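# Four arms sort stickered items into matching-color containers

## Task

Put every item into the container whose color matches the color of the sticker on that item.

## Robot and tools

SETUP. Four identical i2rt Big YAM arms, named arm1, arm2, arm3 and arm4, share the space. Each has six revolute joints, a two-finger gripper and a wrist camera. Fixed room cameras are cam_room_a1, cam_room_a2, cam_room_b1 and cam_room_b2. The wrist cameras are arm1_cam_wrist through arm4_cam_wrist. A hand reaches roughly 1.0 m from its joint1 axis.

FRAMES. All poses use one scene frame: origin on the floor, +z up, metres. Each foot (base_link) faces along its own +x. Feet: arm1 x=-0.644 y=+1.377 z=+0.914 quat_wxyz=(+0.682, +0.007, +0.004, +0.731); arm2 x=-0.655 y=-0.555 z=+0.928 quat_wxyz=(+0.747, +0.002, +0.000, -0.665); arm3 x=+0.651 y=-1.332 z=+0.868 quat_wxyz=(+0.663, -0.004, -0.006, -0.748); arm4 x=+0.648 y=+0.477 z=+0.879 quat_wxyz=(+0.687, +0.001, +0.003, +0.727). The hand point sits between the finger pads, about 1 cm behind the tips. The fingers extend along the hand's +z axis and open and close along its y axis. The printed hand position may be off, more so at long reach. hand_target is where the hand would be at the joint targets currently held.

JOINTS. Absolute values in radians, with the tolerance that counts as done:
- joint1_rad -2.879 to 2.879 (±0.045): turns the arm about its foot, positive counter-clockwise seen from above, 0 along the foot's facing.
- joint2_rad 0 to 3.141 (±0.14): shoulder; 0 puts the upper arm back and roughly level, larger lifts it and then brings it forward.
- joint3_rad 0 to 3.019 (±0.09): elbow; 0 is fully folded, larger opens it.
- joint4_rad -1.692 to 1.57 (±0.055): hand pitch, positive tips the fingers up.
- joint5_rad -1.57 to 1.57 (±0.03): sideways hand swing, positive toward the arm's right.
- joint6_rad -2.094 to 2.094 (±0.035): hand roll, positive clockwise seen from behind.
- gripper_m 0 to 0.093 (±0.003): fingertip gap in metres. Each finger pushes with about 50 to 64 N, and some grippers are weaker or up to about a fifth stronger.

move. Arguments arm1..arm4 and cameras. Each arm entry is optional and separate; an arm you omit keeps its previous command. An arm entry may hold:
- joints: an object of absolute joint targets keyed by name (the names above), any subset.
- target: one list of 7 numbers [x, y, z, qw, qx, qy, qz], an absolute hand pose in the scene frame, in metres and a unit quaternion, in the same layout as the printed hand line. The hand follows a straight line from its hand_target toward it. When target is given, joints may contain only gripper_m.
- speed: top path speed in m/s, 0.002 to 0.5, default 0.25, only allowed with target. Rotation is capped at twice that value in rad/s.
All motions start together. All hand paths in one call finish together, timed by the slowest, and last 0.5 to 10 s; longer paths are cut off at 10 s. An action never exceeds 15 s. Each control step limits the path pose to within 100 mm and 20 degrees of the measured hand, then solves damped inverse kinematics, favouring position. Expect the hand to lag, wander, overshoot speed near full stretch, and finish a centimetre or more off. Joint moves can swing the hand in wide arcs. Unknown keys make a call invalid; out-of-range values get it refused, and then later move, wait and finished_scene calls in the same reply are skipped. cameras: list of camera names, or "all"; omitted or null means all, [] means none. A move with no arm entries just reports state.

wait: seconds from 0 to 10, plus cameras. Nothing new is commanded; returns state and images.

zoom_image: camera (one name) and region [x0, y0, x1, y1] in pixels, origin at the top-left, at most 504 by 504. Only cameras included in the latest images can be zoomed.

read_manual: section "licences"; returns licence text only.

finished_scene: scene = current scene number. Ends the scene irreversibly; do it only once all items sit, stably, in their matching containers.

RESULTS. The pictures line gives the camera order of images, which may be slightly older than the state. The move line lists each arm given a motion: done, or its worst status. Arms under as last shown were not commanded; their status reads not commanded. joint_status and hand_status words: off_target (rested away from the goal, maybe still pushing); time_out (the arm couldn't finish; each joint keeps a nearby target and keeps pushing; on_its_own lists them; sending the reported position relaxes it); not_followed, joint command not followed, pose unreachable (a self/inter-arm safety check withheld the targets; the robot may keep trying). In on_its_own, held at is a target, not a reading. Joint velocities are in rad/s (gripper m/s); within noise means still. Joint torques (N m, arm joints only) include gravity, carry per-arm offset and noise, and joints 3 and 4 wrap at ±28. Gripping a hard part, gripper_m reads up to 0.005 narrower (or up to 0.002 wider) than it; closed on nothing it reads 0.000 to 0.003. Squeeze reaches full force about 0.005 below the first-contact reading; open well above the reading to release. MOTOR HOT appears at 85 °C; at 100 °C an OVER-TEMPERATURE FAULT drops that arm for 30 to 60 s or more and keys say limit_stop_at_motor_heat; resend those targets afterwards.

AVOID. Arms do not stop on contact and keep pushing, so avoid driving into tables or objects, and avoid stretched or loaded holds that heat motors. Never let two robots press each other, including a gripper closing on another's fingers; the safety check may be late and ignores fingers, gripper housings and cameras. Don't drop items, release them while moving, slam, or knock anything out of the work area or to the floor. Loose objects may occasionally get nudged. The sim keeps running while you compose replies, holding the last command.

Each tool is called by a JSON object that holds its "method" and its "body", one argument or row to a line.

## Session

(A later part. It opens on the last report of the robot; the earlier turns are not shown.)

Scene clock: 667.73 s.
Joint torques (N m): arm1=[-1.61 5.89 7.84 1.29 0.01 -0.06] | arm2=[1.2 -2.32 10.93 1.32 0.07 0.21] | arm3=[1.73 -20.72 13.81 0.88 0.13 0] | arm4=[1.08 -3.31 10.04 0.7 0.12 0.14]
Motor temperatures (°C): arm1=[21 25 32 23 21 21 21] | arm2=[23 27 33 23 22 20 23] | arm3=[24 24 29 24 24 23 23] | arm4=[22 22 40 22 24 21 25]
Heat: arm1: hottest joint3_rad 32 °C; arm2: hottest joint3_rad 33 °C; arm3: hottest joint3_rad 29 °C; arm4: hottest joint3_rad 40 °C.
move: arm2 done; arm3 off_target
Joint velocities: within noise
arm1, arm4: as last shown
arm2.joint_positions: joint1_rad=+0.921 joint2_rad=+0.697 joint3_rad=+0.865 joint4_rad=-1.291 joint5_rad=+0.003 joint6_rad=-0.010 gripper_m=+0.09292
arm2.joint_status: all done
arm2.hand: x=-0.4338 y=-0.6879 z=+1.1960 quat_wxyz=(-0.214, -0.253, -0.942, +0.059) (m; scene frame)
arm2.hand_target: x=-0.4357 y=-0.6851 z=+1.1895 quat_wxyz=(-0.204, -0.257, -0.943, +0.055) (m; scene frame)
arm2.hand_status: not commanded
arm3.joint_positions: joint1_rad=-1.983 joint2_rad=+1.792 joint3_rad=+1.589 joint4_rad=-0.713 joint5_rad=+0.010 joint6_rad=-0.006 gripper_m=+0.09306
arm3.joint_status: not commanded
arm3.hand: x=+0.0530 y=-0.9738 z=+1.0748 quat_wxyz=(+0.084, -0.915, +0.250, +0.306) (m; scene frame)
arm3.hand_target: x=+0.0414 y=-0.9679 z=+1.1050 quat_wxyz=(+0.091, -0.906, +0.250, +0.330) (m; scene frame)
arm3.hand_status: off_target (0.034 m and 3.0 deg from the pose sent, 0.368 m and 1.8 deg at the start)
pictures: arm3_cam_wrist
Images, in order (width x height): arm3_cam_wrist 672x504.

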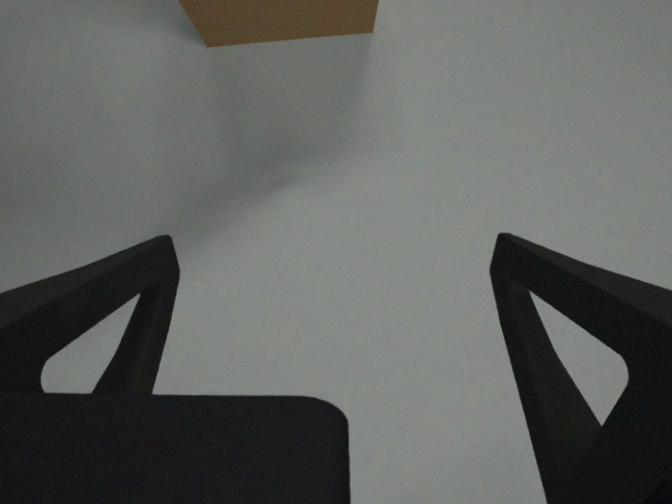

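{"method": "move", "body": {
  "arm3": {"target": [-0.060, -0.930, 1.05, 0.0778, -0.9151, 0.2138, 0.3330], "speed": 0.2},
  "cameras": ["arm3_cam_wrist"]
}}

Scene clock: 679.70 s.
Joint torques (N m): arm1=[-1.03 5.89 8.23 1.22 0.01 -0.07] | arm2=[1.32 -2.37 10.95 1.28 0.07 0.21] | arm3=[2.32 -24 13.71 0.94 -0.1 -0.12] | arm4=[1.03 -3.66 10.15 0.69 0.16 0.12]
Motor temperatures (°C): arm1=[21 25 32 23 21 21 21] | arm2=[23 26 34 23 22 20 23] | arm3=[24 24 30 24 24 23 23] | arm4=[22 22 40 22 24 21 25]
Heat: arm1: hottest joint3_rad 32 °C; arm2: hottest joint3_rad 34 °C; arm3: hottest joint3_rad 30 °C; arm4: hottest joint3_rad 40 °C.
move: arm3 off_target
Joint velocities: within noise
arm1.joint_positions: joint1_rad=+1.493 joint2_rad=+0.531 joint3_rad=+1.398 joint4_rad=-1.590 joint5_rad=+0.001 joint6_rad=+0.007 gripper_m=+0.09303
arm1.joint_status: not commanded
arm1.hand: x=-0.7968 y=+1.3781 z=+1.4259 quat_wxyz=(-0.002, +0.908, -0.007, -0.418) (m; scene frame)
arm1.hand_target: x=-0.7946 y=+1.3767 z=+1.4251 quat_wxyz=(-0.002, +0.910, +0.000, -0.415) (m; scene frame)
arm1.hand_status: not commanded
arm2, arm4: as last shown
arm3.joint_positions: joint1_rad=-1.978 joint2_rad=+2.097 joint3_rad=+1.944 joint4_rad=-0.743 joint5_rad=-0.026 joint6_rad=-0.043 gripper_m=+0.09305
arm3.joint_status: not commanded
arm3.hand: x=-0.0436 y=-0.9285 z=+1.0345 quat_wxyz=(+0.075, -0.918, +0.225, +0.319) (m; scene frame)
arm3.hand_target: x=-0.0590 y=-0.9307 z=+1.0500 quat_wxyz=(+0.078, -0.915, +0.214, +0.333) (m; scene frame)
arm3.hand_status: off_target (0.023 m and 2.1 deg from the pose sent, 0.124 m and 5.2 deg at the start)
pictures: arm3_cam_wrist
Images, in order (width x height): arm3_cam_wrist 672x504.

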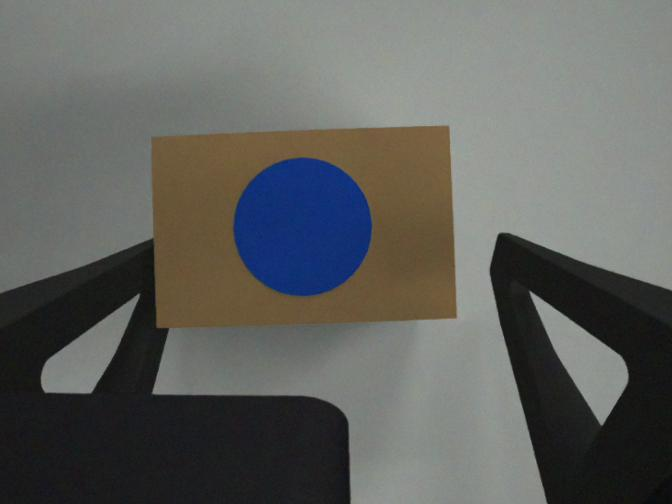

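{"method": "move", "body": {
  "arm3": {"target": [-0.0768, -0.932, 1.012, 0.0778, -0.9151, 0.2138, 0.3330], "speed": 0.1},
  "cameras": ["arm3_cam_wrist"]
}}

{"method": "move", "body": {
  "arm3": {"joints": {"gripper_m": 0.05}},
  "cameras": ["arm3_cam_wrist"]
}}

Scene clock: 687.27 s.
Joint torques (N m): arm1=[-0.73 5.54 7.83 1.26 0.01 -0.06] | arm2=[1.32 -2.2 10.91 1.28 0.07 0.2] | arm3=[2.84 -21.66 12.79 1.59 0.08 -0.05] | arm4=[0.97 -3.19 10.17 0.69 0.12 0.11]
Motor temperatures (°C): arm1=[21 25 32 23 21 21 21] | arm2=[23 26 34 23 22 20 23] | arm3=[24 25 30 24 24 23 23] | arm4=[22 22 40 22 24 21 25]
Heat: arm1: hottest joint3_rad 32 °C; arm2: hottest joint3_rad 34 °C; arm3: hottest joint3_rad 30 °C; arm4: hottest joint3_rad 40 °C.
move: arm3 off_target
Joint velocities: within noise
arm1, arm2: as last shown
arm3.joint_positions: joint1_rad=-1.972 joint2_rad=+2.129 joint3_rad=+1.956 joint4_rad=-0.700 joint5_rad=-0.022 joint6_rad=-0.041 gripper_m=+0.09303
arm3.joint_status: not commanded
arm3.hand: x=-0.0567 y=-0.9263 z=+1.0228 quat_wxyz=(+0.079, -0.914, +0.222, +0.329) (m; scene frame)
arm3.hand_target: x=-0.0754 y=-0.9327 z=+1.0120 quat_wxyz=(+0.078, -0.915, +0.214, +0.333) (m; scene frame)
arm3.hand_status: off_target (0.024 m and 1.1 deg from the pose sent, 0.040 m and 2.1 deg at the start)
arm4.joint_positions: joint1_rad=-0.002 joint2_rad=+0.808 joint3_rad=+0.899 joint4_rad=-0.953 joint5_rad=-0.001 joint6_rad=-0.009 gripper_m=+0.09293
arm4.joint_status: not commanded
arm4.hand: x=+0.6306 y=+0.8275 z=+1.1769 quat_wxyz=(-0.236, +0.684, -0.643, -0.252) (m; scene frame)
arm4.hand_target: x=+0.6300 y=+0.8280 z=+1.1779 quat_wxyz=(-0.232, +0.683, -0.646, -0.249) (m; scene frame)
arm4.hand_status: not commanded
pictures: arm3_cam_wrist
Images, in order (width x height): arm3_cam_wrist 672x504.

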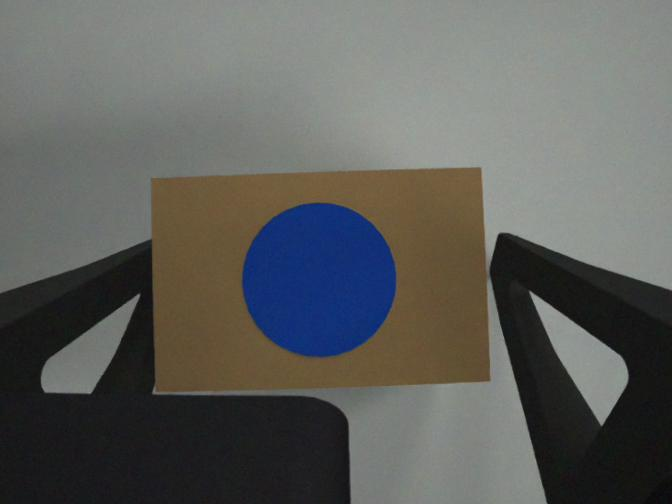

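Scene clock: 687.83 s.
Joint torques (N m): arm1=[-1.08 5.66 8.13 1.31 0.01 -0.09] | arm2=[1.26 -2.26 10.92 1.29 0.06 0.2] | arm3=[2.32 -21.83 12.7 1.47 0.04 -0.07] | arm4=[1.14 -3.25 10.15 0.75 0.13 0.13]
Motor temperatures (°C): arm1=[21 25 32 23 21 21 21] | arm2=[23 26 34 23 22 20 23] | arm3=[24 25 30 24 24 23 23] | arm4=[22 22 40 22 24 21 25]
Heat: arm1: hottest joint3_rad 32 °C; arm2: hottest joint3_rad 34 °C; arm3: hottest joint3_rad 30 °C; arm4: hottest joint3_rad 40 °C.
move: arm3 off_target
Joint velocities: within noise
arm1, arm2, arm4: as last shown
arm3.joint_positions: joint1_rad=-1.964 joint2_rad=+2.130 joint3_rad=+1.956 joint4_rad=-0.697 joint5_rad=-0.021 joint6_rad=-0.041 gripper_m=+0.06924
arm3.joint_status: gripper_m off_target (ended at +0.06926, target +0.05000)
arm3.hand: x=-0.0602 y=-0.9313 z=+1.0227 quat_wxyz=(+0.078, -0.915, +0.219, +0.331) (m; scene frame)
arm3.hand_target: x=-0.0754 y=-0.9329 z=+1.0120 quat_wxyz=(+0.078, -0.915, +0.214, +0.333) (m; scene frame)
arm3.hand_status: not commanded
pictures: arm3_cam_wrist
Images, in order (width x height): arm3_cam_wrist 672x504.

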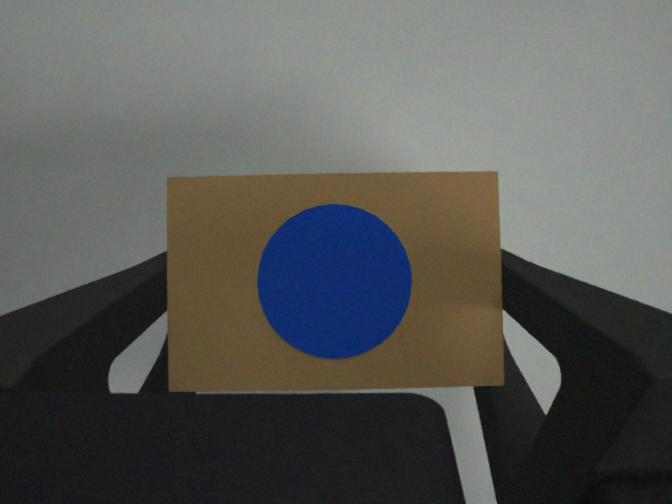

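{"method": "move", "body": {
  "arm3": {"joints": {"gripper_m": 0.093}},
  "cameras": []
}}

{"method": "move", "body": {
  "arm3": {"target": [-0.05, -0.935, 1.08, 0.0778, -0.9151, 0.2138, 0.3330], "speed": 0.2},
  "cameras": []
}}

{"method": "move", "body": {
  "arm3": {"target": [0.29, -1.13, 1.15, 0.0778, -0.9151, 0.2138, 0.3330], "speed": 0.35},
  "cameras": []
}}

{"method": "move", "body": {
  "arm3": {"joints": {"joint1_rad": -1.2, "joint2_rad": 0.53, "joint3_rad": 1.4, "joint4_rad": -1.6, "joint5_rad": 0, "joint6_rad": 0}},
  "arm2": {"target": [-0.28, -0.775, 1.085, 0.0841, 0.2612, 0.9613, -0.0229], "speed": 0.3},
  "cameras": []
}}

{"method": "move", "body": {
  "arm2": {"target": [-0.025, -0.925, 1.085, 0.0841, 0.2612, 0.9613, -0.0229], "speed": 0.3},
  "cameras": ["arm2_cam_wrist"]
}}

Scene clock: 698.50 s.
Joint torques (N m): arm1=[-0.79 6.24 8.01 1.18 -0.07 -0.03] | arm2=[1.32 -2.26 10.92 1.26 0.07 0.2] | arm3=[2.37 -21.89 12.64 1.42 -0.12 -0.06] | arm4=[1.03 -3.49 10.15 0.68 0.13 0.12]
Motor temperatures (°C): arm1=[21 24 32 23 21 21 21] | arm2=[23 26 34 23 22 20 23] | arm3=[24 25 31 24 24 23 24] | arm4=[22 22 41 22 24 21 25]
Heat: arm1: hottest joint3_rad 32 °C; arm2: hottest joint3_rad 34 °C; arm3: hottest joint3_rad 31 °C; arm4: hottest joint3_rad 41 °C.
move: arm3 done
Joint velocities: within noise
arm1, arm2: as last shown
arm3.joint_positions: joint1_rad=-1.964 joint2_rad=+2.130 joint3_rad=+1.957 joint4_rad=-0.695 joint5_rad=-0.017 joint6_rad=-0.041 gripper_m=+0.09295
arm3.joint_status: all done
arm3.hand: x=-0.0603 y=-0.9304 z=+1.0228 quat_wxyz=(+0.081, -0.914, +0.220, +0.331) (m; scene frame)
arm3.hand_target: x=-0.0755 y=-0.9329 z=+1.0119 quat_wxyz=(+0.078, -0.915, +0.214, +0.333) (m; scene frame)
arm3.hand_status: not commanded
arm4.joint_positions: joint1_rad=-0.002 joint2_rad=+0.808 joint3_rad=+0.899 joint4_rad=-0.953 joint5_rad=-0.002 joint6_rad=-0.009 gripper_m=+0.09293
arm4.joint_status: not commanded
arm4.hand: x=+0.6305 y=+0.8275 z=+1.1769 quat_wxyz=(-0.236, +0.684, -0.643, -0.252) (m; scene frame)
arm4.hand_target: x=+0.6299 y=+0.8280 z=+1.1779 quat_wxyz=(-0.232, +0.683, -0.646, -0.249) (m; scene frame)
arm4.hand_status: not commanded
pictures: none
No camera images: "cameras" was empty.

Scene clock: 699.73 s.
Joint torques (N m): arm1=[-0.85 5.13 8.06 1.18 0.01 -0.07] | arm2=[1.32 -2.32 10.93 1.28 0.07 0.2] | arm3=[1.26 -26.4 12.86 0.87 -0.1 -0.14] | arm4=[0.91 -3.37 10.15 0.75 0.13 0.13]
Motor temperatures (°C): arm1=[21 24 32 23 21 21 21] | arm2=[23 26 34 23 22 20 23] | arm3=[24 26 31 24 24 23 24] | arm4=[22 22 41 22 24 21 25]
Heat: arm1: hottest joint3_rad 32 °C; arm2: hottest joint3_rad 34 °C; arm3: hottest joint3_rad 31 °C; arm4: hottest joint3_rad 41 °C.
move: arm3 off_target
Joint velocities: within noise
arm1, arm2, arm4: as last shown
arm3.joint_positions: joint1_rad=-1.964 joint2_rad=+2.081 joint3_rad=+1.958 joint4_rad=-0.794 joint5_rad=-0.026 joint6_rad=-0.044 gripper_m=+0.09297
arm3.joint_status: not commanded
arm3.hand: x=-0.0431 y=-0.9416 z=+1.0468 quat_wxyz=(+0.071, -0.923, +0.219, +0.310) (m; scene frame)
arm3.hand_target: x=-0.0489 y=-0.9357 z=+1.0800 quat_wxyz=(+0.078, -0.915, +0.214, +0.333) (m; scene frame)
arm3.hand_status: off_target (0.035 m and 3.0 deg from the pose sent, 0.058 m and 0.8 deg at the start)
pictures: none
No camera images: "cameras" was empty.

Scene clock: 701.70 s.
Joint torques (N m): arm1=[-1.49 5.66 7.98 1.29 0.03 -0.07] | arm2=[1.44 -2.26 10.92 1.31 0.07 0.2] | arm3=[1.67 -6.12 9.11 0.95 0.06 -0.08] | arm4=[0.91 -3.55 10.13 0.66 0.11 0.13]
Motor temperatures (°C): arm1=[21 24 32 23 21 21 21] | arm2=[23 26 34 23 22 20 23] | arm3=[24 26 31 24 24 23 24] | arm4=[22 22 41 22 24 21 25]
Heat: arm1: hottest joint3_rad 32 °C; arm2: hottest joint3_rad 34 °C; arm3: hottest joint3_rad 31 °C; arm4: hottest joint3_rad 41 °C.
move: arm3 done
Joint velocities: within noise
arm1, arm2, arm4: as last shown
arm3.joint_positions: joint1_rad=-1.964 joint2_rad=+0.981 joint3_rad=+0.964 joint4_rad=-0.831 joint5_rad=-0.026 joint6_rad=-0.044 gripper_m=+0.09297
arm3.joint_status: not commanded
arm3.hand: x=+0.2898 y=-1.1283 z=+1.1565 quat_wxyz=(+0.080, -0.911, +0.216, +0.341) (m; scene frame)
arm3.hand_target: x=+0.2900 y=-1.1300 z=+1.1501 quat_wxyz=(+0.078, -0.915, +0.214, +0.333) (m; scene frame)
arm3.hand_status: done (0.007 m and 1.1 deg from the pose sent, 0.396 m and 3.0 deg at the start)
pictures: none
No camera images: "cameras" was empty.

Scene clock: 703.30 s.
Joint torques (N m): arm1=[-1.44 5.95 8.29 1.17 -0.02 -0.02] | arm2=[1.32 -12.04 14.87 1.21 0.04 0.2] | arm3=[1.96 2.84 6.98 1.17 0.11 0.02] | arm4=[0.62 -3.43 10.09 0.79 0.13 0.14]
Motor temperatures (°C): arm1=[21 24 32 23 21 21 21] | arm2=[23 26 34 23 22 20 23] | arm3=[24 26 31 24 24 23 23] | arm4=[22 22 41 22 24 21 25]
Heat: arm1: hottest joint3_rad 32 °C; arm2: hottest joint3_rad 34 °C; arm3: hottest joint3_rad 31 °C; arm4: hottest joint3_rad 41 °C.
move: arm2 off_target; arm3 done
Joint velocities: within noise
arm1, arm4: as last shown
arm2.joint_positions: joint1_rad=+0.921 joint2_rad=+1.400 joint3_rad=+1.047 joint4_rad=-1.093 joint5_rad=+0.003 joint6_rad=-0.010 gripper_m=+0.09292
arm2.joint_status: not commanded
arm2.hand: x=-0.2995 y=-0.7665 z=+1.0677 quat_wxyz=(-0.061, -0.258, -0.964, +0.016) (m; scene frame)
arm2.hand_target: x=-0.2810 y=-0.7744 z=+1.0852 quat_wxyz=(-0.084, -0.261, -0.961, +0.023) (m; scene frame)
arm2.hand_status: off_target (0.027 m and 2.8 deg from the pose sent, 0.209 m and 15.7 deg at the start)
arm3.joint_positions: joint1_rad=-1.210 joint2_rad=+0.537 joint3_rad=+1.400 joint4_rad=-1.594 joint5_rad=-0.003 joint6_rad=-0.008 gripper_m=+0.09297
arm3.joint_status: all done
arm3.hand: x=+0.4923 y=-1.3633 z=+1.3763 quat_wxyz=(-0.055, -0.906, -0.111, +0.405) (m; scene frame)
arm3.hand_target: x=+0.4962 y=-1.3635 z=+1.3764 quat_wxyz=(-0.057, -0.906, -0.111, +0.405) (m; scene frame)
arm3.hand_status: not commanded
pictures: none
No camera images: "cameras" was empty.

Scene clock: 705.27 s.
Joint torques (N m): arm1=[-1.55 5.3 8.21 1.18 -0.04 -0.06] | arm2=[1.08 -22.89 16.35 0.54 0.05 0.17] | arm3=[1.9 2.96 6.94 1.18 0.1 0.03] | arm4=[0.97 -3.08 10.14 0.72 0.16 0.15]
Motor temperatures (°C): arm1=[21 24 32 23 21 21 21] | arm2=[23 26 34 23 22 20 23] | arm3=[24 25 31 24 24 23 23] | arm4=[22 22 41 22 24 21 25]
Heat: arm1: hottest joint3_rad 32 °C; arm2: hottest joint3_rad 34 °C; arm3: hottest joint3_rad 31 °C; arm4: hottest joint3_rad 41 °C.
move: arm2 off_target
Joint velocities: within noise
arm1, arm3: as last shown
arm2.joint_positions: joint1_rad=+0.921 joint2_rad=+2.184 joint3_rad=+2.180 joint4_rad=-1.402 joint5_rad=+0.003 joint6_rad=-0.010 gripper_m=+0.09292
arm2.joint_status: not commanded
arm2.hand: x=-0.0376 y=-0.9209 z=+1.0850 quat_wxyz=(-0.079, -0.258, -0.963, +0.022) (m; scene frame)
arm2.hand_target: x=-0.0257 y=-0.9247 z=+1.0850 quat_wxyz=(-0.085, -0.261, -0.961, +0.023) (m; scene frame)
arm2.hand_status: off_target (0.013 m and 0.7 deg from the pose sent, 0.317 m and 2.8 deg at the start)
arm4.joint_positions: joint1_rad=-0.002 joint2_rad=+0.808 joint3_rad=+0.899 joint4_rad=-0.953 joint5_rad=-0.001 joint6_rad=-0.009 gripper_m=+0.09293
arm4.joint_status: not commanded
arm4.hand: x=+0.6306 y=+0.8275 z=+1.1769 quat_wxyz=(-0.236, +0.684, -0.643, -0.252) (m; scene frame)
arm4.hand_target: x=+0.6300 y=+0.8280 z=+1.1779 quat_wxyz=(-0.232, +0.683, -0.646, -0.249) (m; scene frame)
arm4.hand_status: not commanded
pictures: arm2_cam_wrist
Images, in order (width x height): arm2_cam_wrist 672x504.

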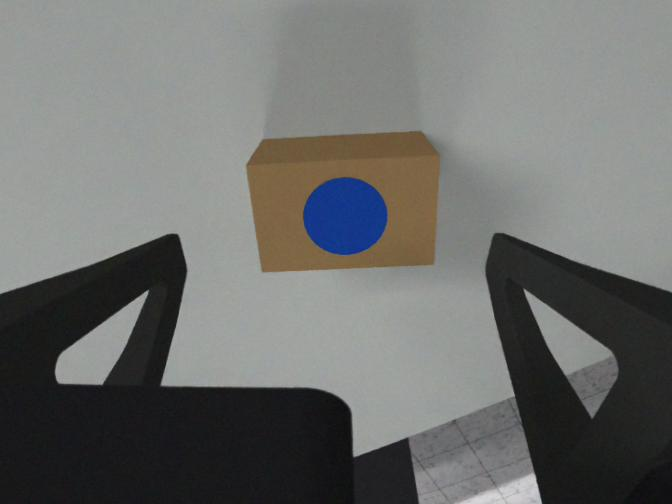

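{"method": "move", "body": {
  "arm2": {"target": [-0.030, -0.923, 0.985, 0.0841, 0.2612, 0.9613, -0.0229], "speed": 0.15},
  "arm4": {"joints": {"joint1_rad": 2.186}},
  "cameras": ["arm4_cam_wrist"]
}}

{"method": "move", "body": {
  "arm2": {"joints": {"gripper_m": 0.055}},
  "cameras": ["arm2_cam_wrist"]
}}

{"method": "move", "body": {
  "arm2": {"target": [-0.025, -0.925, 1.085, 0.0841, 0.2612, 0.9613, -0.0229], "speed": 0.2},
  "cameras": []
}}

{"method": "move", "body": {
  "arm2": {"target": [-0.30, -0.763, 1.10, 0.0841, 0.2612, 0.9613, -0.0229], "speed": 0.35},
  "cameras": []
}}

{"method": "move", "body": {
  "arm2": {"joints": {"joint1_rad": 1.0, "joint2_rad": 0.95, "joint3_rad": 0.855, "joint4_rad": -1.30}},
  "cameras": []
}}

{"method": "move", "body": {
  "arm2": {"joints": {"joint1_rad": 2.121}},
  "cameras": []
}}

{"method": "move", "body": {
  "arm2": {"target": [-0.311, -0.284, 1.075, 0.0824, -0.3260, 0.9413, 0.0285], "speed": 0.3},
  "cameras": ["arm2_cam_wrist"]
}}

{"method": "move", "body": {
  "arm2": {"target": [-0.0475, -0.077, 1.085, 0.0824, -0.3260, 0.9413, 0.0285], "speed": 0.3},
  "cameras": ["arm2_cam_wrist"]
}}

Scene clock: 728.00 s.
Joint torques (N m): arm1=[-1.14 5.36 8.13 1.07 -0.01 -0.05] | arm2=[1.08 -22.83 10.36 1.83 0.05 0.16] | arm3=[1.96 2.73 6.98 1.18 0.1 0.02] | arm4=[0.79 -2.78 10.14 0.64 0.12 0.11]
Motor temperatures (°C): arm1=[21 24 32 23 21 21 21] | arm2=[23 26 36 22 22 20 23] | arm3=[24 25 30 24 24 23 23] | arm4=[22 22 41 22 24 21 25]
Heat: arm1: hottest joint3_rad 32 °C; arm2: hottest joint3_rad 36 °C; arm3: hottest joint3_rad 30 °C; arm4: hottest joint3_rad 41 °C.
move: arm2 off_target; arm4 done
Joint velocities: within noise
arm1.joint_positions: joint1_rad=+1.493 joint2_rad=+0.531 joint3_rad=+1.398 joint4_rad=-1.590 joint5_rad=+0.001 joint6_rad=+0.007 gripper_m=+0.09303
arm1.joint_status: not commanded
arm1.hand: x=-0.7968 y=+1.3781 z=+1.4259 quat_wxyz=(-0.002, +0.908, -0.007, -0.418) (m; scene frame)
arm1.hand_target: x=-0.7946 y=+1.3767 z=+1.4251 quat_wxyz=(-0.002, +0.910, +0.000, -0.415) (m; scene frame)
arm1.hand_status: not commanded
arm2.joint_positions: joint1_rad=+0.921 joint2_rad=+2.200 joint3_rad=+2.019 joint4_rad=-1.183 joint5_rad=+0.003 joint6_rad=-0.010 gripper_m=+0.09292
arm2.joint_status: not commanded
arm2.hand: x=-0.0303 y=-0.9249 z=+1.0156 quat_wxyz=(-0.100, -0.257, -0.961, +0.027) (m; scene frame)
arm2.hand_target: x=-0.0311 y=-0.9225 z=+0.9854 quat_wxyz=(-0.084, -0.261, -0.961, +0.023) (m; scene frame)
arm2.hand_status: off_target (0.031 m and 1.9 deg from the pose sent, 0.100 m and 0.7 deg at the start)
arm3: as last shown
arm3.hand: x=+0.4923 y=-1.3633 z=+1.3763 quat_wxyz=(-0.055, -0.906, -0.110, +0.405) (m; scene frame)
arm4.joint_positions: joint1_rad=+2.184 joint2_rad=+0.808 joint3_rad=+0.899 joint4_rad=-0.953 joint5_rad=-0.001 joint6_rad=-0.008 gripper_m=+0.09296
arm4.joint_status: all done
arm4.hand: x=+0.3751 y=+0.2614 z=+1.1801 quat_wxyz=(+0.114, +0.884, +0.312, -0.330) (m; scene frame)
arm4.hand_target: x=+0.3749 y=+0.2609 z=+1.1811 quat_wxyz=(+0.114, +0.886, +0.309, -0.326) (m; scene frame)
arm4.hand_status: not commanded
pictures: arm4_cam_wrist
Images, in order (width x height): arm4_cam_wrist 672x504.

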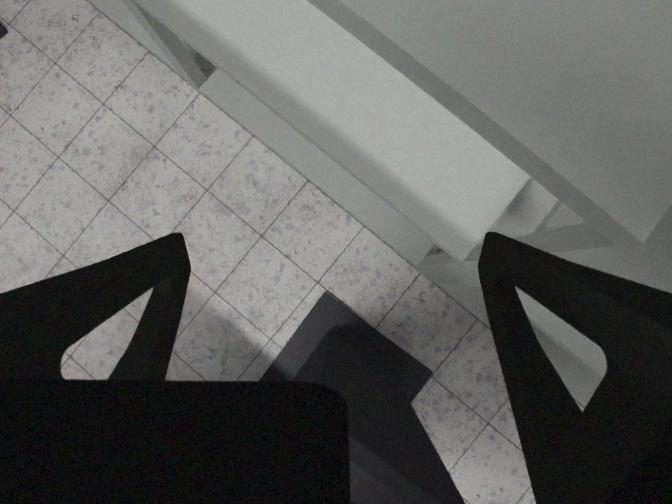

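Scene clock: 728.57 s.
Joint torques (N m): arm1=[-1.67 6.12 8.06 1.24 0.03 -0.07] | arm2=[0.97 -22.83 10.35 1.73 0.05 0.15] | arm3=[2.08 2.9 6.94 1.17 0.11 0.02] | arm4=[0.91 -3.02 10.26 0.65 0.15 0.16]
Motor temperatures (°C): arm1=[21 24 32 23 21 21 21] | arm2=[23 26 36 22 22 20 23] | arm3=[24 25 30 24 24 23 23] | arm4=[22 22 41 22 24 21 25]
Heat: arm1: hottest joint3_rad 32 °C; arm2: hottest joint3_rad 36 °C; arm3: hottest joint3_rad 30 °C; arm4: hottest joint3_rad 41 °C.
move: arm2 off_target
Joint velocities: within noise
arm1, arm3, arm4: as last shown
arm2.joint_positions: joint1_rad=+0.921 joint2_rad=+2.200 joint3_rad=+2.019 joint4_rad=-1.182 joint5_rad=+0.003 joint6_rad=-0.010 gripper_m=+0.06935
arm2.joint_status: gripper_m off_target (ended at +0.06938, target +0.05500)
arm2.hand: x=-0.0301 y=-0.9250 z=+1.0156 quat_wxyz=(-0.100, -0.257, -0.961, +0.027) (m; scene frame)
arm2.hand_target: x=-0.0311 y=-0.9225 z=+0.9854 quat_wxyz=(-0.084, -0.261, -0.961, +0.023) (m; scene frame)
arm2.hand_status: not commanded
pictures: arm2_cam_wrist
Images, in order (width x height): arm2_cam_wrist 672x504.

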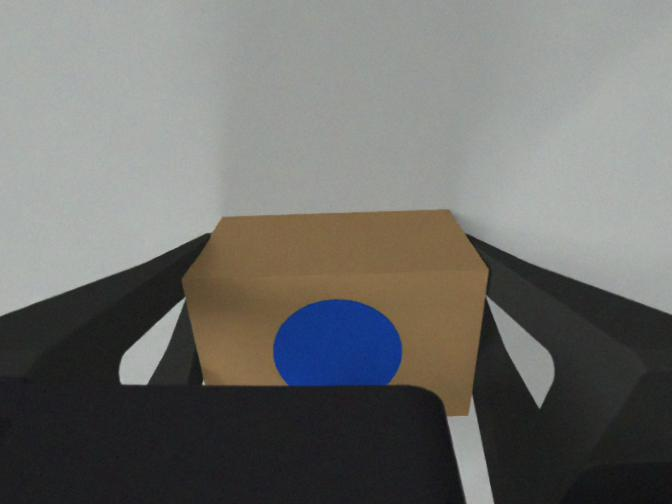

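Scene clock: 729.83 s.
Joint torques (N m): arm1=[-0.85 6.12 8.03 1.22 0.02 -0.07] | arm2=[1.2 -24.53 15.76 0.53 0.05 0.17] | arm3=[2.08 2.73 6.94 1.17 0.11 0.02] | arm4=[1.08 -3.02 10.14 0.65 0.13 0.14]
Motor temperatures (°C): arm1=[21 24 32 23 21 21 21] | arm2=[23 26 36 22 22 20 23] | arm3=[24 25 29 24 24 23 23] | arm4=[22 22 41 22 24 21 25]
Heat: arm1: hottest joint3_rad 32 °C; arm2: hottest joint3_rad 36 °C; arm3: hottest joint3_rad 29 °C; arm4: hottest joint3_rad 41 °C.
move: arm2 off_target
Joint velocities: within noise
arm1, arm3, arm4: as last shown
arm2.joint_positions: joint1_rad=+0.921 joint2_rad=+2.200 joint3_rad=+2.189 joint4_rad=-1.404 joint5_rad=+0.003 joint6_rad=-0.010 gripper_m=+0.06935
arm2.joint_status: not commanded
arm2.hand: x=-0.0358 y=-0.9220 z=+1.0776 quat_wxyz=(-0.075, -0.258, -0.963, +0.020) (m; scene frame)
arm2.hand_target: x=-0.0256 y=-0.9247 z=+1.0848 quat_wxyz=(-0.085, -0.261, -0.961, +0.023) (m; scene frame)
arm2.hand_status: off_target (0.013 m and 1.1 deg from the pose sent, 0.069 m and 2.0 deg at the start)
pictures: none
No camera images: "cameras" was empty.

Scene clock: 731.37 s.
Joint torques (N m): arm1=[-1.14 5.3 8.18 1.39 -0.02 -0.04] | arm2=[1.32 -11.46 10.45 1.54 0.08 0.2] | arm3=[1.96 2.78 6.98 1.11 0.11 0.03] | arm4=[1.32 -3.31 10.15 0.75 0.16 0.14]
Motor temperatures (°C): arm1=[21 24 32 23 21 21 21] | arm2=[23 26 36 22 22 20 23] | arm3=[24 25 29 24 24 23 23] | arm4=[22 22 41 22 24 21 25]
Heat: arm1: hottest joint3_rad 32 °C; arm2: hottest joint3_rad 36 °C; arm3: hottest joint3_rad 29 °C; arm4: hottest joint3_rad 41 °C.
move: arm2 done
Joint velocities: within noise
arm1, arm3, arm4: as last shown
arm2.joint_positions: joint1_rad=+0.921 joint2_rad=+1.333 joint3_rad=+1.077 joint4_rad=-1.141 joint5_rad=+0.003 joint6_rad=-0.009 gripper_m=+0.06935
arm2.joint_status: not commanded
arm2.hand: x=-0.3020 y=-0.7652 z=+1.1041 quat_wxyz=(-0.084, -0.258, -0.962, +0.023) (m; scene frame)
arm2.hand_target: x=-0.3001 y=-0.7630 z=+1.1000 quat_wxyz=(-0.084, -0.261, -0.961, +0.023) (m; scene frame)
arm2.hand_status: done (0.005 m and 0.4 deg from the pose sent, 0.309 m and 1.1 deg at the start)
pictures: none
No camera images: "cameras" was empty.

Scene clock: 732.43 s.
Joint torques (N m): arm1=[-1.44 5.83 7.92 1.32 -0.03 -0.02] | arm2=[0.44 -5.13 10.95 0.87 0.08 0.2] | arm3=[2.08 2.9 6.95 1.18 0.11 0.02] | arm4=[1.08 -3.31 10.09 0.69 0.11 0.13]
Motor temperatures (°C): arm1=[21 24 32 23 21 21 21] | arm2=[23 26 36 22 22 20 23] | arm3=[24 25 29 24 24 23 23] | arm4=[22 22 41 22 24 21 25]
Heat: arm1: hottest joint3_rad 32 °C; arm2: hottest joint3_rad 36 °C; arm3: hottest joint3_rad 29 °C; arm4: hottest joint3_rad 41 °C.
move: arm2 done
Joint velocities: within noise
arm1, arm3, arm4: as last shown
arm2.joint_positions: joint1_rad=+1.004 joint2_rad=+0.940 joint3_rad=+0.860 joint4_rad=-1.293 joint5_rad=+0.003 joint6_rad=-0.008 gripper_m=+0.06935
arm2.joint_status: all done
arm2.hand: x=-0.4015 y=-0.6794 z=+1.1331 quat_wxyz=(-0.096, -0.218, -0.971, +0.022) (m; scene frame)
arm2.hand_target: x=-0.4044 y=-0.6798 z=+1.1280 quat_wxyz=(-0.086, -0.227, -0.970, +0.020) (m; scene frame)
arm2.hand_status: not commanded
pictures: none
No camera images: "cameras" was empty.

Scene clock: 734.00 s.
Joint torques (N m): arm1=[-1.26 6.01 8.14 1.29 -0.02 -0.05] | arm2=[0.97 -4.89 10.96 0.87 -0.01 0.2] | arm3=[2.02 2.84 6.97 1.17 0.11 0.03] | arm4=[0.91 -3.72 10.03 0.64 0.11 0.11]
Motor temperatures (°C): arm1=[21 24 32 23 21 21 21] | arm2=[23 26 36 22 22 20 23] | arm3=[24 25 29 24 24 23 23] | arm4=[22 22 41 22 24 21 25]
Heat: arm1: hottest joint3_rad 32 °C; arm2: hottest joint3_rad 36 °C; arm3: hottest joint3_rad 29 °C; arm4: hottest joint3_rad 41 °C.
move: arm2 done
Joint velocities: within noise
arm1, arm3, arm4: as last shown
arm2.joint_positions: joint1_rad=+2.119 joint2_rad=+0.940 joint3_rad=+0.860 joint4_rad=-1.293 joint5_rad=+0.005 joint6_rad=-0.007 gripper_m=+0.06931
arm2.joint_status: all done
arm2.hand: x=-0.4325 y=-0.3827 z=+1.1340 quat_wxyz=(-0.096, +0.328, -0.939, -0.031) (m; scene frame)
arm2.hand_target: x=-0.4347 y=-0.3836 z=+1.1289 quat_wxyz=(-0.085, +0.324, -0.942, -0.028) (m; scene frame)
arm2.hand_status: not commanded
pictures: none
No camera images: "cameras" was empty.

Scene clock: 735.17 s.
Joint torques (N m): arm1=[-0.73 5.42 8.1 1.36 -0.06 -0.11] | arm2=[1.08 -11.81 14.74 1.29 -0.15 0.16] | arm3=[1.9 3.02 6.94 1.14 0.11 0.02] | arm4=[0.79 -3.43 10.1 0.73 0.13 0.14]
Motor temperatures (°C): arm1=[21 24 32 23 21 21 21] | arm2=[23 26 36 22 22 20 23] | arm3=[24 25 29 24 24 23 23] | arm4=[22 22 41 22 24 21 25]
Heat: arm1: hottest joint3_rad 32 °C; arm2: hottest joint3_rad 36 °C; arm3: hottest joint3_rad 29 °C; arm4: hottest joint3_rad 41 °C.
move: arm2 off_target
Joint velocities: within noise
arm1, arm4: as last shown
arm2.joint_positions: joint1_rad=+2.119 joint2_rad=+1.418 joint3_rad=+1.039 joint4_rad=-1.068 joint5_rad=+0.005 joint6_rad=-0.007 gripper_m=+0.06931
arm2.joint_status: not commanded
arm2.hand: x=-0.3267 y=-0.2996 z=+1.0596 quat_wxyz=(-0.061, +0.329, -0.942, -0.019) (m; scene frame)
arm2.hand_target: x=-0.3119 y=-0.2847 z=+1.0754 quat_wxyz=(-0.083, +0.326, -0.941, -0.029) (m; scene frame)
arm2.hand_status: off_target (0.027 m and 2.7 deg from the pose sent, 0.167 m and 1.6 deg at the start)
arm3.joint_positions: joint1_rad=-1.210 joint2_rad=+0.537 joint3_rad=+1.400 joint4_rad=-1.594 joint5_rad=-0.003 joint6_rad=-0.008 gripper_m=+0.09297
arm3.joint_status: not commanded
arm3.hand: x=+0.4923 y=-1.3633 z=+1.3763 quat_wxyz=(-0.055, -0.906, -0.110, +0.405) (m; scene frame)
arm3.hand_target: x=+0.4962 y=-1.3635 z=+1.3764 quat_wxyz=(-0.057, -0.906, -0.111, +0.405) (m; scene frame)
arm3.hand_status: not commanded
pictures: arm2_cam_wrist
Images, in order (width x height): arm2_cam_wrist 672x504.

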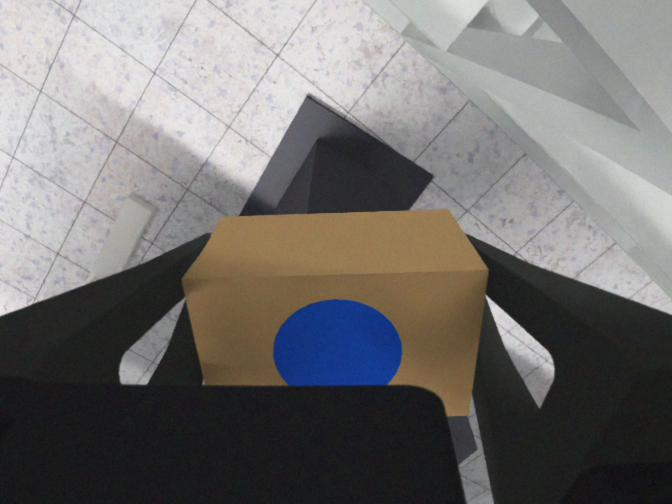

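Scene clock: 737.40 s.
Joint torques (N m): arm1=[-1.73 5.89 8.18 1.32 0.01 -0.03] | arm2=[0.97 -24.59 16.34 0.59 -0.14 0.15] | arm3=[1.85 2.73 6.98 1.17 0.11 0.02] | arm4=[1.32 -3.14 10.18 0.66 0.12 0.11]
Motor temperatures (°C): arm1=[21 24 32 23 21 21 21] | arm2=[23 26 37 22 22 20 24] | arm3=[24 25 29 24 24 23 23] | arm4=[22 22 41 22 24 21 25]
Heat: arm1: hottest joint3_rad 32 °C; arm2: hottest joint3_rad 37 °C; arm3: hottest joint3_rad 29 °C; arm4: hottest joint3_rad 41 °C.
move: arm2 off_target
Joint velocities: within noise
arm1, arm3, arm4: as last shown
arm2.joint_positions: joint1_rad=+2.119 joint2_rad=+2.403 joint3_rad=+2.578 joint4_rad=-1.580 joint5_rad=+0.004 joint6_rad=-0.007 gripper_m=+0.06931
arm2.joint_status: not commanded
arm2.hand: x=-0.0532 y=-0.0852 z=+1.0901 quat_wxyz=(-0.081, +0.328, -0.941, -0.026) (m; scene frame)
arm2.hand_target: x=-0.0483 y=-0.0774 z=+1.0847 quat_wxyz=(-0.084, +0.326, -0.941, -0.029) (m; scene frame)
arm2.hand_status: off_target (0.011 m and 0.5 deg from the pose sent, 0.358 m and 2.7 deg at the start)
pictures: arm2_cam_wrist
Images, in order (width x height): arm2_cam_wrist 672x504.

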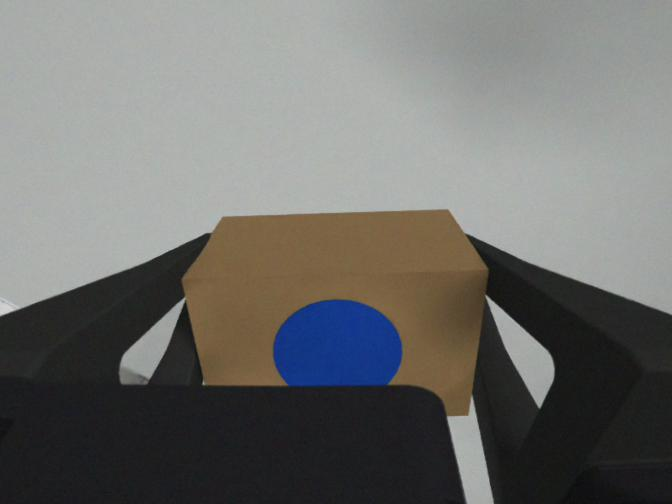

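{"method": "move", "body": {
  "arm2": {"target": [-0.0475, -0.077, 0.978, 0.0824, -0.3260, 0.9413, 0.0285], "speed": 0.12},
  "cameras": []
}}

{"method": "move", "body": {
  "arm2": {"joints": {"gripper_m": 0.093}},
  "cameras": ["arm2_cam_wrist"]
}}

{"method": "move", "body": {
  "arm2": {"target": [-0.0475, -0.077, 1.085, 0.0824, -0.3260, 0.9413, 0.0285], "speed": 0.2},
  "cameras": ["arm2_cam_wrist"]
}}

{"method": "move", "body": {
  "arm2": {"target": [-0.33, -0.299, 1.10, 0.0824, -0.3260, 0.9413, 0.0285], "speed": 0.4},
  "cameras": []
}}

{"method": "move", "body": {
  "arm2": {"joints": {"joint2_rad": 0.7, "joint3_rad": 0.855, "joint4_rad": -1.30}},
  "arm4": {"target": [0.065, 0.013, 1.095, 0.1129, 0.8873, 0.3098, -0.3225], "speed": 0.3},
  "cameras": ["arm4_cam_wrist"]
}}

Scene clock: 747.63 s.
Joint torques (N m): arm1=[-1.14 6.07 8.29 1.39 -0.06 -0.04] | arm2=[1.03 -25.76 8.51 2.06 -0.08 0.14] | arm3=[1.96 2.96 6.97 1.14 0.11 0.02] | arm4=[1.03 -3.08 10.07 0.58 0.14 0.12]
Motor temperatures (°C): arm1=[21 24 32 23 21 21 21] | arm2=[23 27 36 22 22 20 24] | arm3=[24 25 29 24 24 23 23] | arm4=[22 22 41 22 24 21 25]
Heat: arm1: hottest joint3_rad 32 °C; arm2: hottest joint3_rad 36 °C; arm3: hottest joint3_rad 29 °C; arm4: hottest joint3_rad 41 °C.
move: arm2 off_target
Joint velocities: within noise
arm1.joint_positions: joint1_rad=+1.493 joint2_rad=+0.531 joint3_rad=+1.398 joint4_rad=-1.590 joint5_rad=+0.001 joint6_rad=+0.007 gripper_m=+0.09303
arm1.joint_status: not commanded
arm1.hand: x=-0.7968 y=+1.3781 z=+1.4259 quat_wxyz=(-0.002, +0.908, -0.007, -0.418) (m; scene frame)
arm1.hand_target: x=-0.7946 y=+1.3767 z=+1.4251 quat_wxyz=(-0.002, +0.910, +0.000, -0.415) (m; scene frame)
arm1.hand_status: not commanded
arm2.joint_positions: joint1_rad=+2.118 joint2_rad=+2.388 joint3_rad=+2.348 joint4_rad=-1.317 joint5_rad=+0.003 joint6_rad=-0.007 gripper_m=+0.06931
arm2.joint_status: not commanded
arm2.hand: x=-0.0419 y=-0.0767 z=+1.0149 quat_wxyz=(-0.103, +0.327, -0.939, -0.034) (m; scene frame)
arm2.hand_target: x=-0.0484 y=-0.0779 z=+0.9786 quat_wxyz=(-0.082, +0.326, -0.941, -0.028) (m; scene frame)
arm2.hand_status: off_target (0.037 m and 2.4 deg from the pose sent, 0.113 m and 0.5 deg at the start)
arm3: as last shown
arm4.joint_positions: joint1_rad=+2.184 joint2_rad=+0.808 joint3_rad=+0.899 joint4_rad=-0.953 joint5_rad=-0.001 joint6_rad=-0.008 gripper_m=+0.09296
arm4.joint_status: not commanded
arm4.hand: x=+0.3751 y=+0.2614 z=+1.1801 quat_wxyz=(+0.114, +0.884, +0.312, -0.330) (m; scene frame)
arm4.hand_target: x=+0.3749 y=+0.2609 z=+1.1811 quat_wxyz=(+0.114, +0.886, +0.309, -0.326) (m; scene frame)
arm4.hand_status: not commanded
pictures: none
No camera images: "cameras" was empty.

Scene clock: 748.20 s.
Joint torques (N m): arm1=[-0.73 5.77 8.18 1.09 0 -0.06] | arm2=[0.91 -26.17 9.87 1.68 -0.06 0.14] | arm3=[1.9 3.02 6.95 1.21 0.11 0.02] | arm4=[0.73 -3.19 10.13 0.64 0.13 0.13]
Motor temperatures (°C): arm1=[21 24 32 23 21 21 21] | arm2=[23 27 36 22 22 20 24] | arm3=[24 25 29 24 24 23 23] | arm4=[22 22 41 22 24 21 25]
Heat: arm1: hottest joint3_rad 32 °C; arm2: hottest joint3_rad 36 °C; arm3: hottest joint3_rad 29 °C; arm4: hottest joint3_rad 41 °C.
move: arm2 done
Joint velocities: within noise
arm1, arm3, arm4: as last shown
arm2.joint_positions: joint1_rad=+2.120 joint2_rad=+2.388 joint3_rad=+2.333 joint4_rad=-1.308 joint5_rad=+0.003 joint6_rad=-0.007 gripper_m=+0.09292
arm2.joint_status: all done
arm2.hand: x=-0.0441 y=-0.0761 z=+1.0091 quat_wxyz=(-0.100, +0.328, -0.939, -0.034) (m; scene frame)
arm2.hand_target: x=-0.0484 y=-0.0778 z=+0.9787 quat_wxyz=(-0.082, +0.326, -0.941, -0.028) (m; scene frame)
arm2.hand_status: not commanded
pictures: arm2_cam_wrist
Images, in order (width x height): arm2_cam_wrist 672x504.

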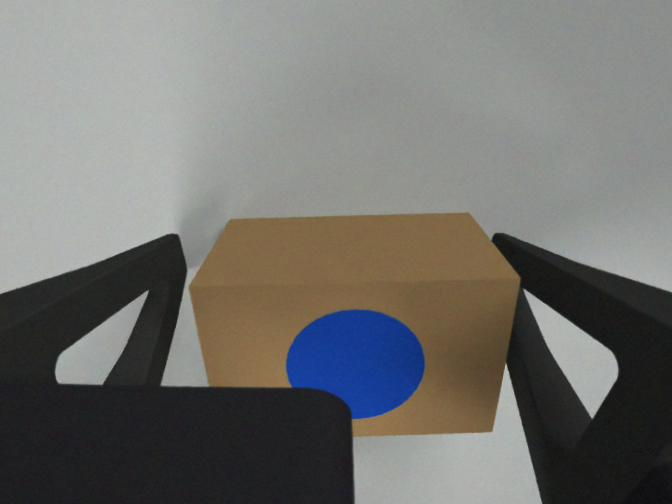

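Scene clock: 749.73 s.
Joint torques (N m): arm1=[-1.14 5.77 8.28 1.28 -0.01 -0.02] | arm2=[0.79 -24.47 15.41 0.58 -0.05 0.15] | arm3=[1.96 2.84 6.95 1.14 0.11 0.03] | arm4=[0.85 -3.19 10.15 0.7 0.16 0.12]
Motor temperatures (°C): arm1=[21 24 32 23 21 21 21] | arm2=[23 27 37 22 22 20 24] | arm3=[24 25 29 24 24 23 23] | arm4=[22 22 41 22 24 21 25]
Heat: arm1: hottest joint3_rad 32 °C; arm2: hottest joint3_rad 37 °C; arm3: hottest joint3_rad 29 °C; arm4: hottest joint3_rad 41 °C.
move: arm2 off_target
Joint velocities: within noise
arm1, arm3, arm4: as last shown
arm2.joint_positions: joint1_rad=+2.120 joint2_rad=+2.400 joint3_rad=+2.592 joint4_rad=-1.582 joint5_rad=+0.003 joint6_rad=-0.007 gripper_m=+0.09292
arm2.joint_status: not commanded
arm2.hand: x=-0.0526 y=-0.0829 z=+1.0978 quat_wxyz=(-0.087, +0.329, -0.940, -0.029) (m; scene frame)
arm2.hand_target: x=-0.0482 y=-0.0775 z=+1.0848 quat_wxyz=(-0.084, +0.326, -0.941, -0.029) (m; scene frame)
arm2.hand_status: off_target (0.015 m and 0.7 deg from the pose sent, 0.076 m and 2.2 deg at the start)
pictures: arm2_cam_wrist
Images, in order (width x height): arm2_cam_wrist 672x504.

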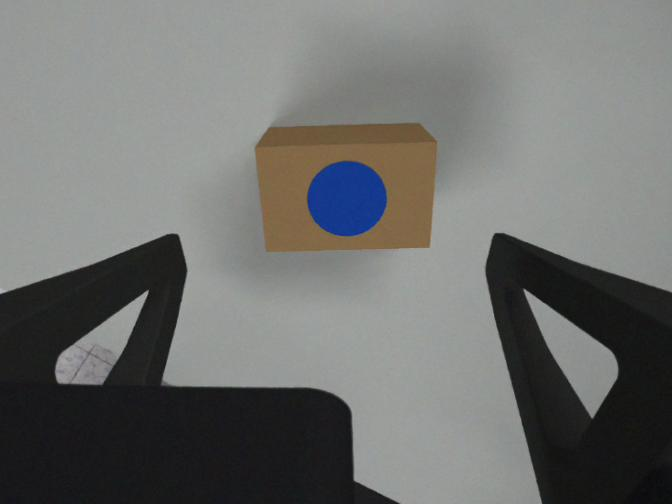

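Scene clock: 751.27 s.
Joint torques (N m): arm1=[-1.14 5.3 8.06 1.39 0.01 -0.05] | arm2=[1.08 -11.69 10.32 1.63 -0.05 0.17] | arm3=[2.08 2.96 6.95 1.18 0.11 0.02] | arm4=[0.91 -3.08 10.03 0.66 0.14 0.12]
Motor temperatures (°C): arm1=[21 24 32 23 21 21 21] | arm2=[23 27 36 22 22 20 24] | arm3=[24 25 29 24 24 23 23] | arm4=[22 22 41 22 24 21 25]
Heat: arm1: hottest joint3_rad 32 °C; arm2: hottest joint3_rad 36 °C; arm3: hottest joint3_rad 29 °C; arm4: hottest joint3_rad 41 °C.
move: arm2 done
Joint velocities: within noise
arm1, arm3, arm4: as last shown
arm2.joint_positions: joint1_rad=+2.120 joint2_rad=+1.342 joint3_rad=+1.086 joint4_rad=-1.142 joint5_rad=+0.003 joint6_rad=-0.007 gripper_m=+0.09292
arm2.joint_status: not commanded
arm2.hand: x=-0.3295 y=-0.3007 z=+1.1055 quat_wxyz=(-0.084, +0.329, -0.940, -0.028) (m; scene frame)
arm2.hand_target: x=-0.3300 y=-0.2990 z=+1.1001 quat_wxyz=(-0.083, +0.326, -0.941, -0.029) (m; scene frame)
arm2.hand_status: done (0.006 m and 0.4 deg from the pose sent, 0.352 m and 0.7 deg at the start)
pictures: none
No camera images: "cameras" was empty.

Scene clock: 753.37 s.
Joint torques (N m): arm1=[-0.62 5.95 8.06 1.46 -0.01 -0.03] | arm2=[1.03 -2.14 11.32 1.26 -0.05 0.16] | arm3=[1.96 2.9 6.95 1.18 0.11 0.02] | arm4=[1.44 -20.6 13.08 0.5 0.13 0.14]
Motor temperatures (°C): arm1=[21 24 32 23 21 21 21] | arm2=[23 27 36 22 22 20 24] | arm3=[24 25 29 24 24 23 23] | arm4=[22 22 41 22 24 21 25]
Heat: arm1: hottest joint3_rad 32 °C; arm2: hottest joint3_rad 36 °C; arm3: hottest joint3_rad 29 °C; arm4: hottest joint3_rad 41 °C.
move: arm2 done; arm4 off_target
Joint velocities: within noise
arm1, arm3: as last shown
arm2.joint_positions: joint1_rad=+2.120 joint2_rad=+0.696 joint3_rad=+0.861 joint4_rad=-1.291 joint5_rad=+0.003 joint6_rad=-0.007 gripper_m=+0.09292
arm2.joint_status: all done
arm2.hand: x=-0.4528 y=-0.3978 z=+1.1951 quat_wxyz=(-0.210, +0.322, -0.920, -0.071) (m; scene frame)
arm2.hand_target: x=-0.4553 y=-0.3984 z=+1.1905 quat_wxyz=(-0.201, +0.320, -0.923, -0.070) (m; scene frame)
arm2.hand_status: not commanded
arm4.joint_positions: joint1_rad=+2.184 joint2_rad=+1.892 joint3_rad=+1.686 joint4_rad=-0.697 joint5_rad=-0.001 joint6_rad=-0.008 gripper_m=+0.09296
arm4.joint_status: not commanded
arm4.hand: x=+0.0749 y=+0.0237 z=+1.0803 quat_wxyz=(+0.108, +0.890, +0.314, -0.312) (m; scene frame)
arm4.hand_target: x=+0.0658 y=+0.0136 z=+1.0950 quat_wxyz=(+0.113, +0.887, +0.310, -0.323) (m; scene frame)
arm4.hand_status: off_target (0.021 m and 1.4 deg from the pose sent, 0.406 m and 1.0 deg at the start)
pictures: arm4_cam_wrist
Images, in order (width x height): arm4_cam_wrist 672x504.

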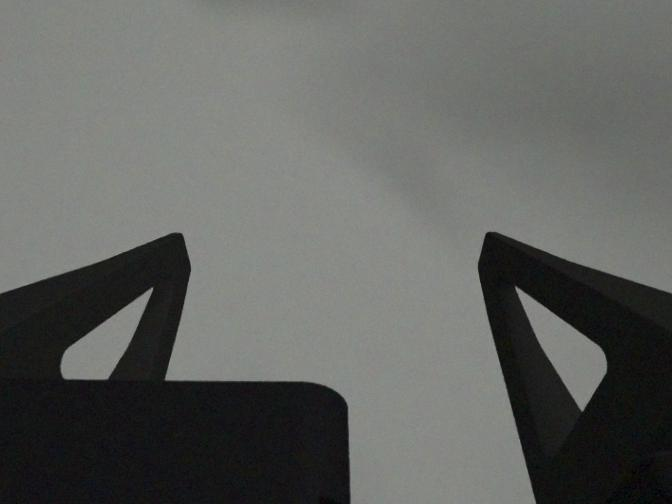

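{"method": "move", "body": {
  "arm4": {"target": [0.005, -0.034, 1.07, 0.1129, 0.8873, 0.3098, -0.3225], "speed": 0.2},
  "cameras": ["arm4_cam_wrist"]
}}

Scene clock: 759.37 s.
Joint torques (N m): arm1=[-1.14 5.36 8.21 1.29 -0.03 -0.1] | arm2=[0.97 -2.14 11.32 1.28 -0.04 0.17] | arm3=[1.85 2.84 6.95 1.21 0.11 0.02] | arm4=[1.32 -24.47 13.41 0.54 0.1 0.09]
Motor temperatures (°C): arm1=[21 24 32 23 21 21 21] | arm2=[23 27 37 22 22 20 23] | arm3=[24 25 29 24 24 23 23] | arm4=[22 23 41 22 24 21 25]
Heat: arm1: hottest joint3_rad 32 °C; arm2: hottest joint3_rad 37 °C; arm3: hottest joint3_rad 29 °C; arm4: hottest joint3_rad 41 °C.
move: arm4 off_target
Joint velocities: within noise
arm1, arm2, arm3: as last shown
arm4.joint_positions: joint1_rad=+2.184 joint2_rad=+2.124 joint3_rad=+1.993 joint4_rad=-0.771 joint5_rad=-0.001 joint6_rad=-0.008 gripper_m=+0.09296
arm4.joint_status: not commanded
arm4.hand: x=+0.0139 y=-0.0246 z=+1.0582 quat_wxyz=(+0.108, +0.890, +0.314, -0.313) (m; scene frame)
arm4.hand_target: x=+0.0058 y=-0.0334 z=+1.0701 quat_wxyz=(+0.113, +0.887, +0.310, -0.323) (m; scene frame)
arm4.hand_status: off_target (0.018 m and 1.4 deg from the pose sent, 0.091 m and 1.5 deg at the start)
pictures: arm4_cam_wrist
Images, in order (width x height): arm4_cam_wrist 672x504.

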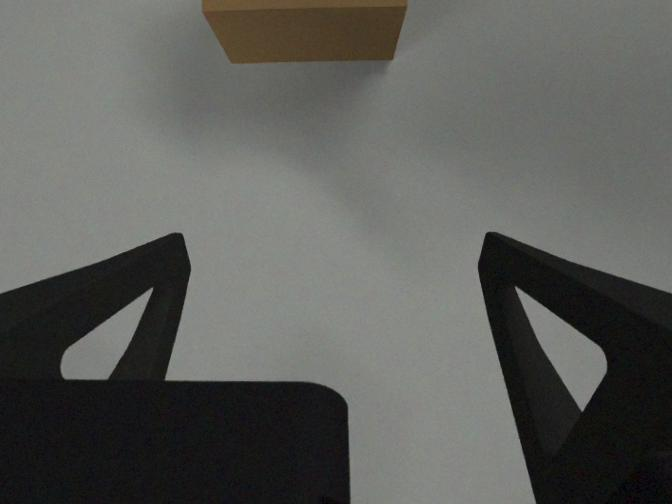

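{"method": "move", "body": {
  "arm4": {"target": [-0.062, -0.104, 1.045, 0.1358, 0.8611, 0.3049, -0.3834], "speed": 0.2},
  "cameras": ["arm4_cam_wrist"]
}}

Scene clock: 773.20 s.
Joint torques (N m): arm1=[-1.03 5.66 8.21 1.22 -0.05 -0.05] | arm2=[1.03 -2.2 11.33 1.25 -0.04 0.17] | arm3=[1.9 2.84 6.97 1.2 0.11 0.02] | arm4=[1.61 -27.05 13.46 0.92 0.21 0.14]
Motor temperatures (°C): arm1=[21 24 32 23 21 21 21] | arm2=[23 26 36 22 22 20 23] | arm3=[24 24 28 24 24 23 23] | arm4=[22 23 45 22 24 21 25]
Heat: arm1: hottest joint3_rad 32 °C; arm2: hottest joint3_rad 36 °C; arm3: hottest joint3_rad 28 °C; arm4: hottest joint3_rad 45 °C.
move: arm4 off_target
Joint velocities: within noise
arm1, arm2: as last shown
arm3.joint_positions: joint1_rad=-1.210 joint2_rad=+0.537 joint3_rad=+1.400 joint4_rad=-1.594 joint5_rad=-0.003 joint6_rad=-0.008 gripper_m=+0.09297
arm3.joint_status: not commanded
arm3.hand: x=+0.4923 y=-1.3633 z=+1.3763 quat_wxyz=(-0.055, -0.906, -0.110, +0.405) (m; scene frame)
arm3.hand_target: x=+0.4962 y=-1.3635 z=+1.3764 quat_wxyz=(-0.057, -0.906, -0.111, +0.405) (m; scene frame)
arm3.hand_status: not commanded
arm4.joint_positions: joint1_rad=+2.195 joint2_rad=+2.404 joint3_rad=+2.378 joint4_rad=-0.726 joint5_rad=+0.001 joint6_rad=-0.007 gripper_m=+0.09296
arm4.joint_status: not commanded
arm4.hand: x=-0.0585 y=-0.0937 z=+1.0409 quat_wxyz=(+0.132, +0.863, +0.309, -0.378) (m; scene frame)
arm4.hand_target: x=-0.0612 y=-0.1036 z=+1.0449 quat_wxyz=(+0.136, +0.861, +0.305, -0.384) (m; scene frame)
arm4.hand_status: off_target (0.012 m and 0.9 deg from the pose sent, 0.111 m and 9.4 deg at the start)
pictures: arm4_cam_wrist
Images, in order (width x height): arm4_cam_wrist 672x504.

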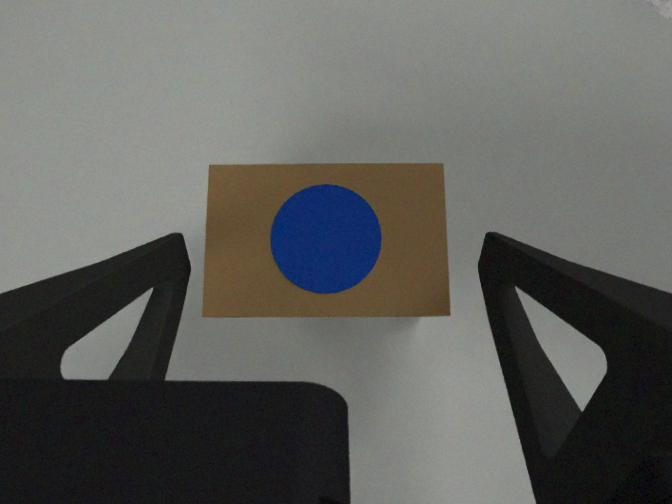

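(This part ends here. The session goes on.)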